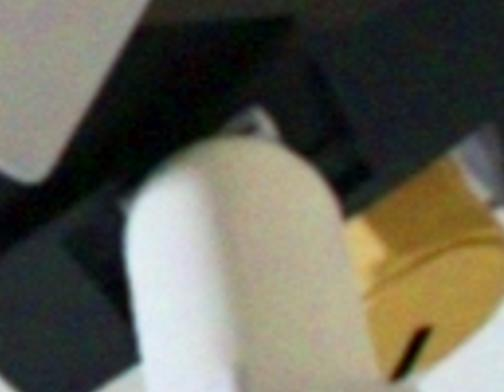

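Scene clock: 398.73 s.
left_arm: end_effector_position=(+0.5007, +0.2613, +0.3159) hand_goal=(+0.754, +0.000, +0.576, +0.696, +0.754, +0.000, +0.576, +0.696, +0.754, +0.000, +0.576, +0.696, +0.714, +0.678, +0.850, +0.168) hand_measured=(+0.750, +0.000, +0.576, +0.696, +0.750, +0.000, +0.576, +0.696, +0.750, +0.000, +0.576, +0.696, +0.714, +0.678, +0.846, +0.168) hand_current_ma=(-4, +0, +0, +0, -4, +0, +0, +0, -5, +0, +0, +0, -1, +0, -8, +0) hand_state=(goal, goal, goal, goal, goal, goal, goal, goal, goal, goal, goal, goal, goal, goal, goal, goal) hand_current_limit=0.40 hand_speed=-0.60 end_effector_quat_wxyz=(-0.224, +0.918, -0.298, +0.135) | right_arm: end_effector_position=(+0.6170, +0.0242, +0.2479) hand_goal=(-0.420, +0.000, -0.900, -0.600, -0.420, +0.000, -0.900, -0.600, -0.420, +0.000, -0.900, -0.600, +0.244, +0.678, +0.600, -0.840) hand_measured=(-0.294, -0.004, -0.698, -0.342, -0.292, -0.004, -0.714, -0.326, -0.286, -0.004, -0.738, -0.296, +0.238, +0.676, +0.596, -0.838) hand_current_ma=(+330, -1, +330, +330, +330, -1, +330, +330, +330, -1, +330, +330, -3, +0, -2, +1) hand_state=(blocked, goal, blocked, blocked, blocked, goal, blocked, blocked, blocked, goal, blocked, blocked, goal, goal, goal, goal) hand_current_limit=0.20 hand_speed=-0.60 end_effector_quat_wxyz=(-0.484, +0.532, -0.594, +0.360)
Joint positions: left_arm=[2.883 -1.512 -1.823 -1.082 2.015 -4.323] | right_arm=[0.651 -0.815 1.33 -3.343 -2.062 3.493]
Joint torques (N m): left_arm=[-12.05 14.09 34.05 4.46 3.02 -1.74] | right_arm=[-9.48 -71.37 -16.73 -6.31 -0.28 -1.08]
Wrist force (N): left_arm=[0.0 0.7 0.3] | right_arm=[0.5 7.3 3.6]
Wrist torque (N m): left_arm=[0.05 0.08 0.22] | right_arm=[0.51 -0.13 -0.01]
Wrist force, peak (N): left_arm=[-0.1 0.7 0.5] | right_arm=[0.5 7.5 3.8]
Hand target: left_arm +0.5007, +0.2613, +0.3159; -0.224, +0.918, -0.298, +0.135 | right_arm +0.6170, +0.0242, +0.2479; +0.484, -0.532, +0.594, -0.360
Off the commanded pose: left_arm 0.000 m, 0 deg | right_arm 0.000 m, 0 deg.
camera_calibration:
cam_left_wrist: T_world_to_cam=[[-0.276121, 0.939053, 0.204782, -0.199405], [0.346082, -0.101631, 0.932684, -0.486801], [0.896652, 0.328405, -0.296927, -0.311164], [0, 0, 0, 1]] pos_world=[0.392419, 0.239965, 0.402473]
cam_right_wrist: T_world_to_cam=[[-0.254547, 0.867047, -0.428293, 0.270957], [-0.598576, 0.206586, 0.77397, 0.116206], [0.759548, 0.453377, 0.466408, -0.468968], [0, 0, 0, 1]] pos_world=[0.494733, -0.0463194, 0.244839]

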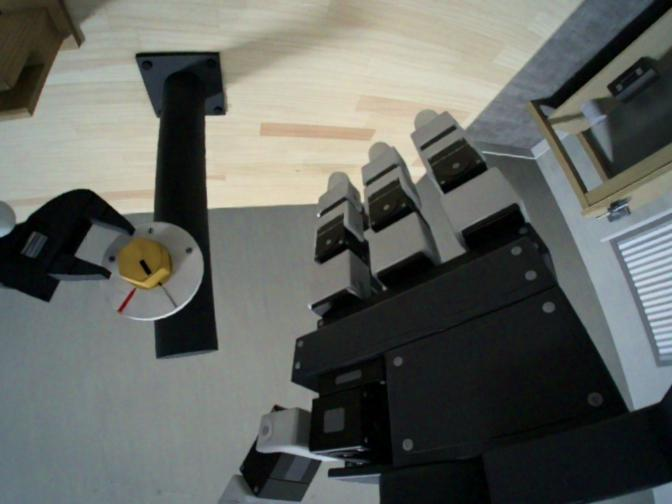

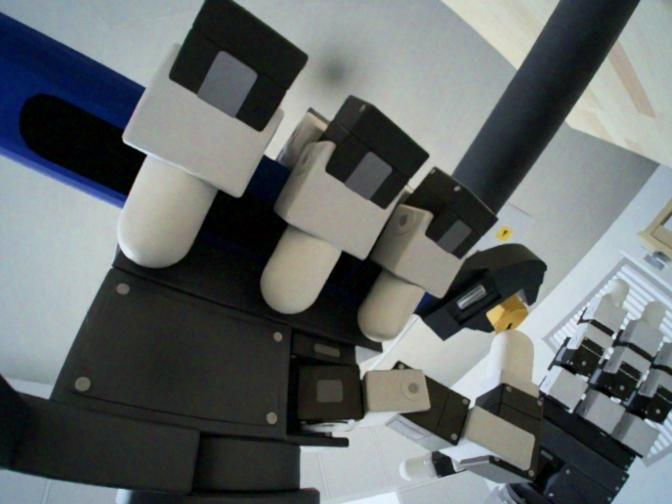

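Scaled by 3.877 from the camera's 672x504 image, which has a finer 960x720 frame.

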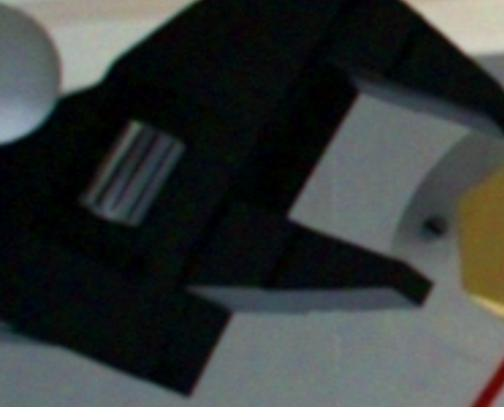

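Scaled by 5.600 from the camera's 672x504 image, which has a finer 960x720 frame.

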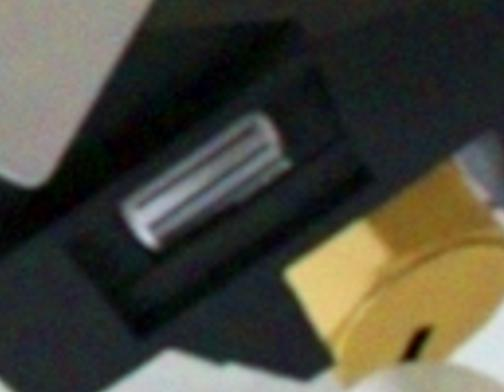

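>>> move:
  target:
    - [0,0,0,0,0,0,0.754,0,0.576,0.696,0.754,0,0.576,0.696,0.754,0,0.576,0.696,0.714,0.678,0.85,0.168,0.4,-0.6,0,0.00033,-0.00075,0,0,0,-0.42,0,-0.9,-0.6,-0.42,0,-0.9,-0.6,-0.42,0,-0.9,-0.6,0.22,0.678,0.6,-0.82,0.2,-0.6]
    - [0,0,0,0,0,0,0.754,0,0.576,0.696,0.754,0,0.576,0.696,0.754,0,0.576,0.696,0.714,0.678,0.85,0.168,0.4,-0.6,0,0.0184,0.0077,0,0,0,-0.42,0,-0.9,-0.6,-0.42,0,-0.9,-0.6,-0.42,0,-0.9,-0.6,0.22,0.678,0.6,-0.82,0.2,-0.6]
  speed: 0.012
  stop_force: 8
  cameras: ["cam_left_wrist"]

>>> zoom_image:
  camera: "cam_left_wrist"
  region: [70, 210, 180, 300]

Scene clock: 403.60 s.
left_arm: end_effector_position=(+0.5007, +0.2613, +0.3159) hand_goal=(+0.754, +0.000, +0.576, +0.696, +0.754, +0.000, +0.576, +0.696, +0.754, +0.000, +0.576, +0.696, +0.714, +0.678, +0.850, +0.168) hand_measured=(+0.750, +0.000, +0.576, +0.696, +0.750, +0.000, +0.576, +0.696, +0.750, +0.000, +0.576, +0.696, +0.714, +0.678, +0.846, +0.168) hand_current_ma=(-4, +0, +0, +0, -4, +0, +0, +0, -5, +0, +0, +0, -1, +0, -8, +0) hand_state=(goal, goal, goal, goal, goal, goal, goal, goal, goal, goal, goal, goal, goal, goal, goal, goal) hand_current_limit=0.40 hand_speed=-0.60 end_effector_quat_wxyz=(-0.224, +0.918, -0.298, +0.135) | right_arm: end_effector_position=(+0.6170, +0.0309, +0.2505) hand_goal=(-0.420, +0.000, -0.900, -0.600, -0.420, +0.000, -0.900, -0.600, -0.420, +0.000, -0.900, -0.600, +0.220, +0.678, +0.600, -0.820) hand_measured=(-0.296, -0.002, -0.698, -0.342, -0.292, -0.002, -0.714, -0.326, -0.288, -0.002, -0.738, -0.296, +0.214, +0.676, +0.596, -0.822) hand_current_ma=(+330, -1, +330, +330, +330, -1, +330, +330, +330, -1, +330, +330, -4, +0, -2, -1) hand_state=(blocked, goal, blocked, blocked, blocked, goal, blocked, blocked, blocked, goal, blocked, blocked, goal, goal, goal, goal) hand_current_limit=0.20 hand_speed=-0.60 end_effector_quat_wxyz=(-0.484, +0.532, -0.594, +0.360)
Joint positions: left_arm=[2.883 -1.512 -1.823 -1.082 2.015 -4.323] | right_arm=[0.659 -0.808 1.309 -3.328 -2.07 3.496]
Joint torques (N m): left_arm=[-11.75 13.17 33.73 4.24 3.05 -1.68] | right_arm=[-11.97 -71.58 -14.95 -6.19 0.29 -2.45]
Wrist force (N): left_arm=[0.0 0.6 0.5] | right_arm=[1.7 5.4 3.3]
Wrist torque (N m): left_arm=[0.02 0.08 0.23] | right_arm=[0.43 -0.18 0.12]
Wrist force, peak (N): left_arm=[0.2 0.8 0.3] | right_arm=[17.8 8.6 1.0]
Hand target: left_arm +0.5007, +0.2613, +0.3159; -0.224, +0.918, -0.298, +0.135 | right_arm +0.6170, +0.0309, +0.2505; +0.484, -0.532, +0.594, -0.361 (not the last commanded pose)
Off the commanded pose: left_arm 0.000 m, 0 deg | right_arm 0.005 m, 0 deg.
move: contact (right_arm); path passed 1 of 2 targets
camera_calibration:
cam_left_wrist: T_world_to_cam=[[-0.276121, 0.939053, 0.204782, -0.199405], [0.346082, -0.101631, 0.932684, -0.486801], [0.896652, 0.328405, -0.296927, -0.311164], [0, 0, 0, 1]] pos_world=[0.392419, 0.239965, 0.402473]
Images, in order (width x height): cam_left_wrist 672x504.

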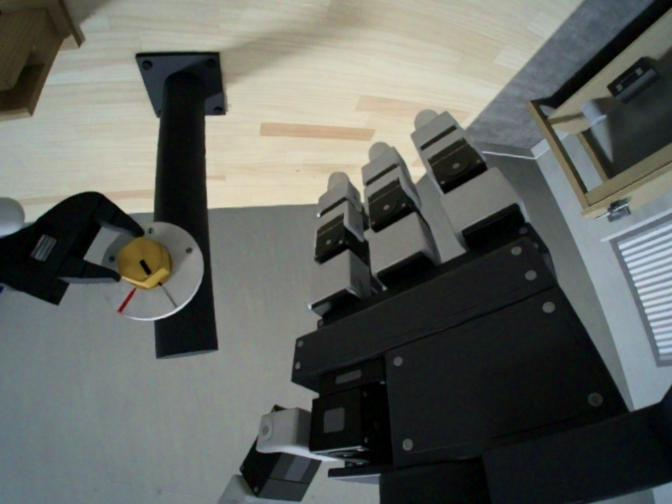

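Scaled by 4.582 from the camera's 672x504 image, which has a finer 960x720 frame.

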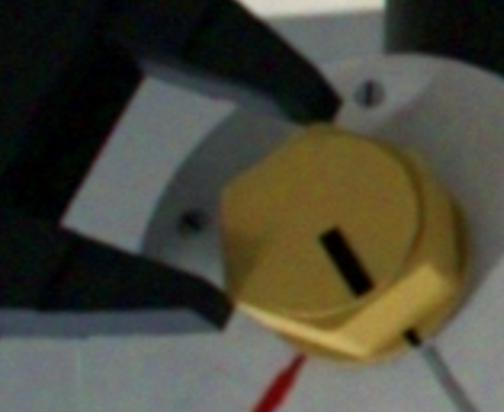

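>>> move:
  target:
    - [0,0,0,0,0,0,0.754,0,0.576,0.696,0.754,0,0.576,0.696,0.754,0,0.576,0.696,0.714,0.678,0.85,0.168,0.4,-0.6,0,-0.0045,-0.0021,0,0,0,-0.42,0,-0.9,-0.6,-0.42,0,-0.9,-0.6,-0.42,0,-0.9,-0.6,0.22,0.678,0.6,-0.82,0.2,-0.6]
    - [0,0,0,0,0,0,0.754,0,0.576,0.696,0.754,0,0.576,0.696,0.754,0,0.576,0.696,0.714,0.678,0.85,0.168,0.4,-0.6,0,-0.00509,-0.0009,0,0,0,-0.42,0,-0.9,-0.6,-0.42,0,-0.9,-0.6,-0.42,0,-0.9,-0.6,0.22,0.678,0.6,-0.82,0.2,-0.6]
  speed: 0.03
  cameras: []

>>> move:
  target: [0,0,0,0,0,0,0.754,0,0.576,0.696,0.754,0,0.576,0.696,0.754,0,0.576,0.696,0.714,0.678,0.85,0.168,0.4,-0.6,0,0.0151,0.00704,0,0,0,-0.42,0,-0.9,-0.6,-0.42,0,-0.9,-0.6,-0.42,0,-0.9,-0.6,0.22,0.678,0.6,-0.82,0.2,-0.6]
  speed: 0.006
  stop_force: 8
  cameras: []

Scene clock: 406.07 s.
left_arm: end_effector_position=(+0.5007, +0.2613, +0.3159) hand_goal=(+0.754, +0.000, +0.576, +0.696, +0.754, +0.000, +0.576, +0.696, +0.754, +0.000, +0.576, +0.696, +0.714, +0.678, +0.850, +0.168) hand_measured=(+0.750, +0.000, +0.576, +0.696, +0.750, +0.000, +0.576, +0.696, +0.750, +0.000, +0.576, +0.696, +0.714, +0.678, +0.846, +0.168) hand_current_ma=(-4, +0, +0, +0, -4, +0, +0, +0, -5, +0, +0, +0, -1, +0, -8, +0) hand_state=(goal, goal, goal, goal, goal, goal, goal, goal, goal, goal, goal, goal, goal, goal, goal, goal) hand_current_limit=0.40 hand_speed=-0.60 end_effector_quat_wxyz=(-0.224, +0.918, -0.298, +0.135) | right_arm: end_effector_position=(+0.6170, +0.0280, +0.2499) hand_goal=(-0.420, +0.000, -0.900, -0.600, -0.420, +0.000, -0.900, -0.600, -0.420, +0.000, -0.900, -0.600, +0.220, +0.678, +0.600, -0.820) hand_measured=(-0.296, -0.002, -0.698, -0.342, -0.292, -0.002, -0.714, -0.326, -0.288, -0.002, -0.738, -0.296, +0.214, +0.676, +0.596, -0.822) hand_current_ma=(+330, -1, +330, +330, +330, -1, +330, +330, +330, -1, +330, +330, -4, +0, -2, -1) hand_state=(blocked, goal, blocked, blocked, blocked, goal, blocked, blocked, blocked, goal, blocked, blocked, goal, goal, goal, goal) hand_current_limit=0.20 hand_speed=-0.60 end_effector_quat_wxyz=(-0.484, +0.532, -0.594, +0.361)
Joint positions: left_arm=[2.883 -1.512 -1.823 -1.082 2.015 -4.323] | right_arm=[0.656 -0.812 1.318 -3.334 -2.067 3.495]
Joint torques (N m): left_arm=[-11.99 14.08 34.52 4.28 3.04 -1.69] | right_arm=[-13.03 -73.89 -16.75 -4.18 0.91 -2.33]
Wrist force (N): left_arm=[0.0 0.6 0.4] | right_arm=[0.6 7.2 3.9]
Wrist torque (N m): left_arm=[0.02 0.08 0.23] | right_arm=[0.48 -0.13 0.00]
Wrist force, peak (N): left_arm=[-0.2 0.7 0.4] | right_arm=[0.4 7.6 3.7]
Hand target: left_arm +0.5007, +0.2613, +0.3159; -0.224, +0.918, -0.298, +0.135 | right_arm +0.6170, +0.0279, +0.2500; +0.484, -0.532, +0.594, -0.361
Off the commanded pose: left_arm 0.000 m, 0 deg | right_arm 0.000 m, 0 deg.
move: done
No camera images: "cameras" was empty.

Scene clock: 408.13 s.
left_arm: end_effector_position=(+0.5007, +0.2613, +0.3159) hand_goal=(+0.754, +0.000, +0.576, +0.696, +0.754, +0.000, +0.576, +0.696, +0.754, +0.000, +0.576, +0.696, +0.714, +0.678, +0.850, +0.168) hand_measured=(+0.750, +0.000, +0.576, +0.696, +0.750, +0.000, +0.576, +0.696, +0.750, +0.000, +0.576, +0.696, +0.714, +0.678, +0.846, +0.168) hand_current_ma=(-4, +0, +0, +0, -4, +0, +0, +0, -5, +0, +0, +0, -1, +0, -8, +0) hand_state=(goal, goal, goal, goal, goal, goal, goal, goal, goal, goal, goal, goal, goal, goal, goal, goal) hand_current_limit=0.40 hand_speed=-0.60 end_effector_quat_wxyz=(-0.224, +0.918, -0.298, +0.135) | right_arm: end_effector_position=(+0.6170, +0.0313, +0.2515) hand_goal=(-0.420, +0.000, -0.900, -0.600, -0.420, +0.000, -0.900, -0.600, -0.420, +0.000, -0.900, -0.600, +0.220, +0.678, +0.600, -0.820) hand_measured=(-0.296, -0.002, -0.698, -0.342, -0.292, -0.002, -0.714, -0.326, -0.288, -0.002, -0.738, -0.296, +0.214, +0.676, +0.596, -0.822) hand_current_ma=(+330, -1, +330, +330, +330, -1, +330, +330, +330, -1, +330, +330, -4, +0, -2, -1) hand_state=(blocked, goal, blocked, blocked, blocked, goal, blocked, blocked, blocked, goal, blocked, blocked, goal, goal, goal, goal) hand_current_limit=0.20 hand_speed=-0.60 end_effector_quat_wxyz=(-0.484, +0.532, -0.594, +0.361)
Joint positions: left_arm=[2.883 -1.512 -1.823 -1.082 2.015 -4.323] | right_arm=[0.66 -0.809 1.308 -3.325 -2.071 3.496]
Joint torques (N m): left_arm=[-12.09 13.85 34.92 4.29 2.99 -1.58] | right_arm=[-9.55 -75.43 -18.2 -7.02 1.65 -1.1]
Wrist force (N): left_arm=[-0.1 0.4 0.2] | right_arm=[8.9 9.5 2.8]
Wrist torque (N m): left_arm=[0.02 0.09 0.22] | right_arm=[0.62 -0.52 -0.09]
Wrist force, peak (N): left_arm=[0.1 0.7 0.4] | right_arm=[14.8 9.3 1.3]
Hand target: left_arm +0.5007, +0.2613, +0.3159; -0.224, +0.918, -0.298, +0.135 | right_arm +0.6170, +0.0313, +0.2515; +0.484, -0.532, +0.594, -0.361 (not the last commanded pose)
Off the commanded pose: left_arm 0.000 m, 0 deg | right_arm 0.006 m, 0 deg.
move: contact (right_arm)
No camera images: "cameras" was empty.

>>> move:
  target: [0,0,0,0,0,0,0.754,0,0.576,0.696,0.754,0,0.576,0.696,0.754,0,0.576,0.696,0.714,0.678,0.85,0.168,0.4,-0.6,0,-0.0121,-0.0056,0,0,0,-0.42,0,-0.9,-0.6,-0.42,0,-0.9,-0.6,-0.42,0,-0.9,-0.6,0.22,0.678,0.6,-0.82,0.2,-0.6]
  speed: 0.05
  cameras: ["all"]

>>> zoom_image:
  camera: "cam_right_wrist"
  region: [450, 278, 494, 312]

>>> zoom_image:
  camera: "cam_left_wrist"
  region: [14, 224, 54, 264]

Scene clock: 410.63 s.
left_arm: end_effector_position=(+0.5007, +0.2613, +0.3159) hand_goal=(+0.754, +0.000, +0.576, +0.696, +0.754, +0.000, +0.576, +0.696, +0.754, +0.000, +0.576, +0.696, +0.714, +0.678, +0.850, +0.168) hand_measured=(+0.750, +0.000, +0.576, +0.696, +0.750, +0.000, +0.576, +0.696, +0.750, +0.000, +0.576, +0.696, +0.714, +0.678, +0.846, +0.168) hand_current_ma=(-4, +0, +0, +0, -4, +0, +0, +0, -5, +0, +0, +0, -1, +0, -8, +0) hand_state=(goal, goal, goal, goal, goal, goal, goal, goal, goal, goal, goal, goal, goal, goal, goal, goal) hand_current_limit=0.40 hand_speed=-0.60 end_effector_quat_wxyz=(-0.224, +0.918, -0.298, +0.135) | right_arm: end_effector_position=(+0.6170, +0.0241, +0.2482) hand_goal=(-0.420, +0.000, -0.900, -0.600, -0.420, +0.000, -0.900, -0.600, -0.420, +0.000, -0.900, -0.600, +0.220, +0.678, +0.600, -0.820) hand_measured=(-0.296, -0.002, -0.698, -0.342, -0.292, -0.002, -0.714, -0.326, -0.288, -0.002, -0.738, -0.296, +0.214, +0.676, +0.596, -0.822) hand_current_ma=(+330, -1, +330, +330, +330, -1, +330, +330, +330, -1, +330, +330, -4, +0, -2, -1) hand_state=(blocked, goal, blocked, blocked, blocked, goal, blocked, blocked, blocked, goal, blocked, blocked, goal, goal, goal, goal) hand_current_limit=0.20 hand_speed=-0.60 end_effector_quat_wxyz=(-0.484, +0.532, -0.594, +0.361)
Joint positions: left_arm=[2.883 -1.512 -1.823 -1.082 2.015 -4.323] | right_arm=[0.651 -0.816 1.33 -3.343 -2.062 3.493]
Joint torques (N m): left_arm=[-12.12 13.72 34.57 4.3 2.98 -1.52] | right_arm=[-13.7 -72.89 -15.99 -6.78 0.98 -2.27]
Wrist force (N): left_arm=[0.1 0.6 0.2] | right_arm=[0.4 7.6 3.8]
Wrist torque (N m): left_arm=[0.05 0.07 0.23] | right_arm=[0.54 -0.11 -0.01]
Wrist force, peak (N): left_arm=[0.0 0.6 0.5] | right_arm=[8.8 9.9 2.8]
Hand target: left_arm +0.5007, +0.2613, +0.3159; -0.224, +0.918, -0.298, +0.135 | right_arm +0.6170, +0.0240, +0.2482; +0.484, -0.532, +0.594, -0.361
Off the commanded pose: left_arm 0.000 m, 0 deg | right_arm 0.000 m, 0 deg.
move: done
camera_calibration:
cam_left_wrist: T_world_to_cam=[[-0.276121, 0.939053, 0.204782, -0.199405], [0.346082, -0.101631, 0.932684, -0.486801], [0.896652, 0.328405, -0.296927, -0.311164], [0, 0, 0, 1]] pos_world=[0.392419, 0.239965, 0.402473]
cam_right_wrist: T_world_to_cam=[[-0.254425, 0.867022, -0.428416, 0.271183], [-0.598575, 0.206763, 0.773923, 0.115936], [0.759589, 0.453344, 0.466372, -0.469123], [0, 0, 0, 1]] pos_world=[0.494733, -0.046419, 0.245239]

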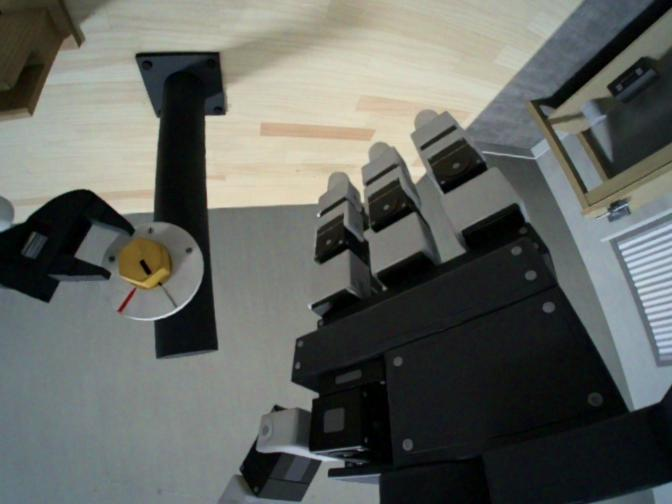

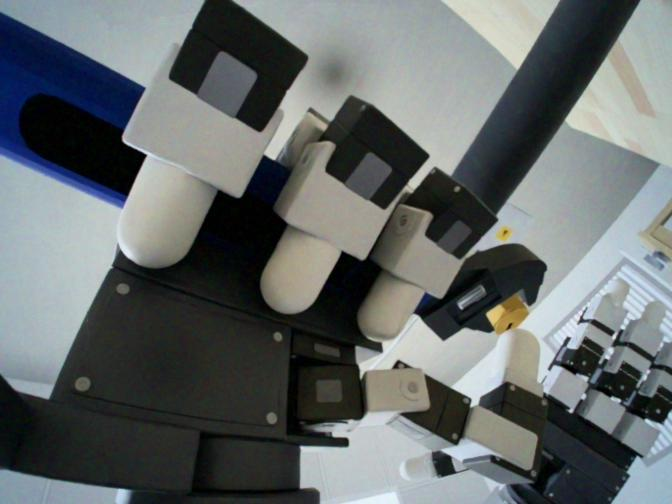

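Scaled by 11.455 from the camera's 672x504 image, which has a finer 960x720 frame.

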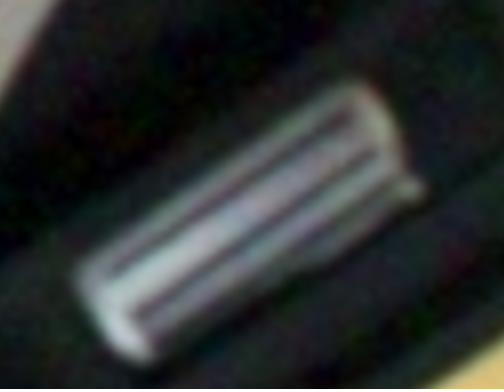

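Scaled by 12.600 from the camera's 672x504 image, which has a finer 960x720 frame.

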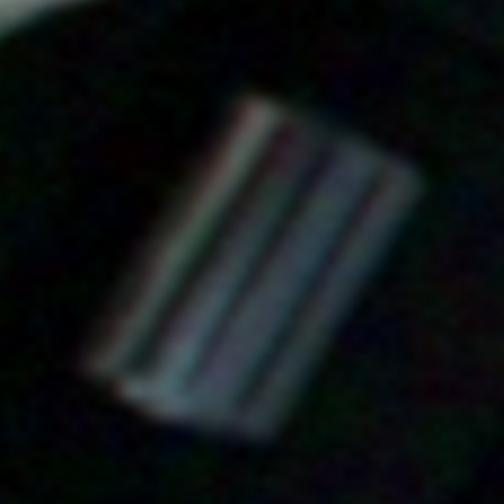

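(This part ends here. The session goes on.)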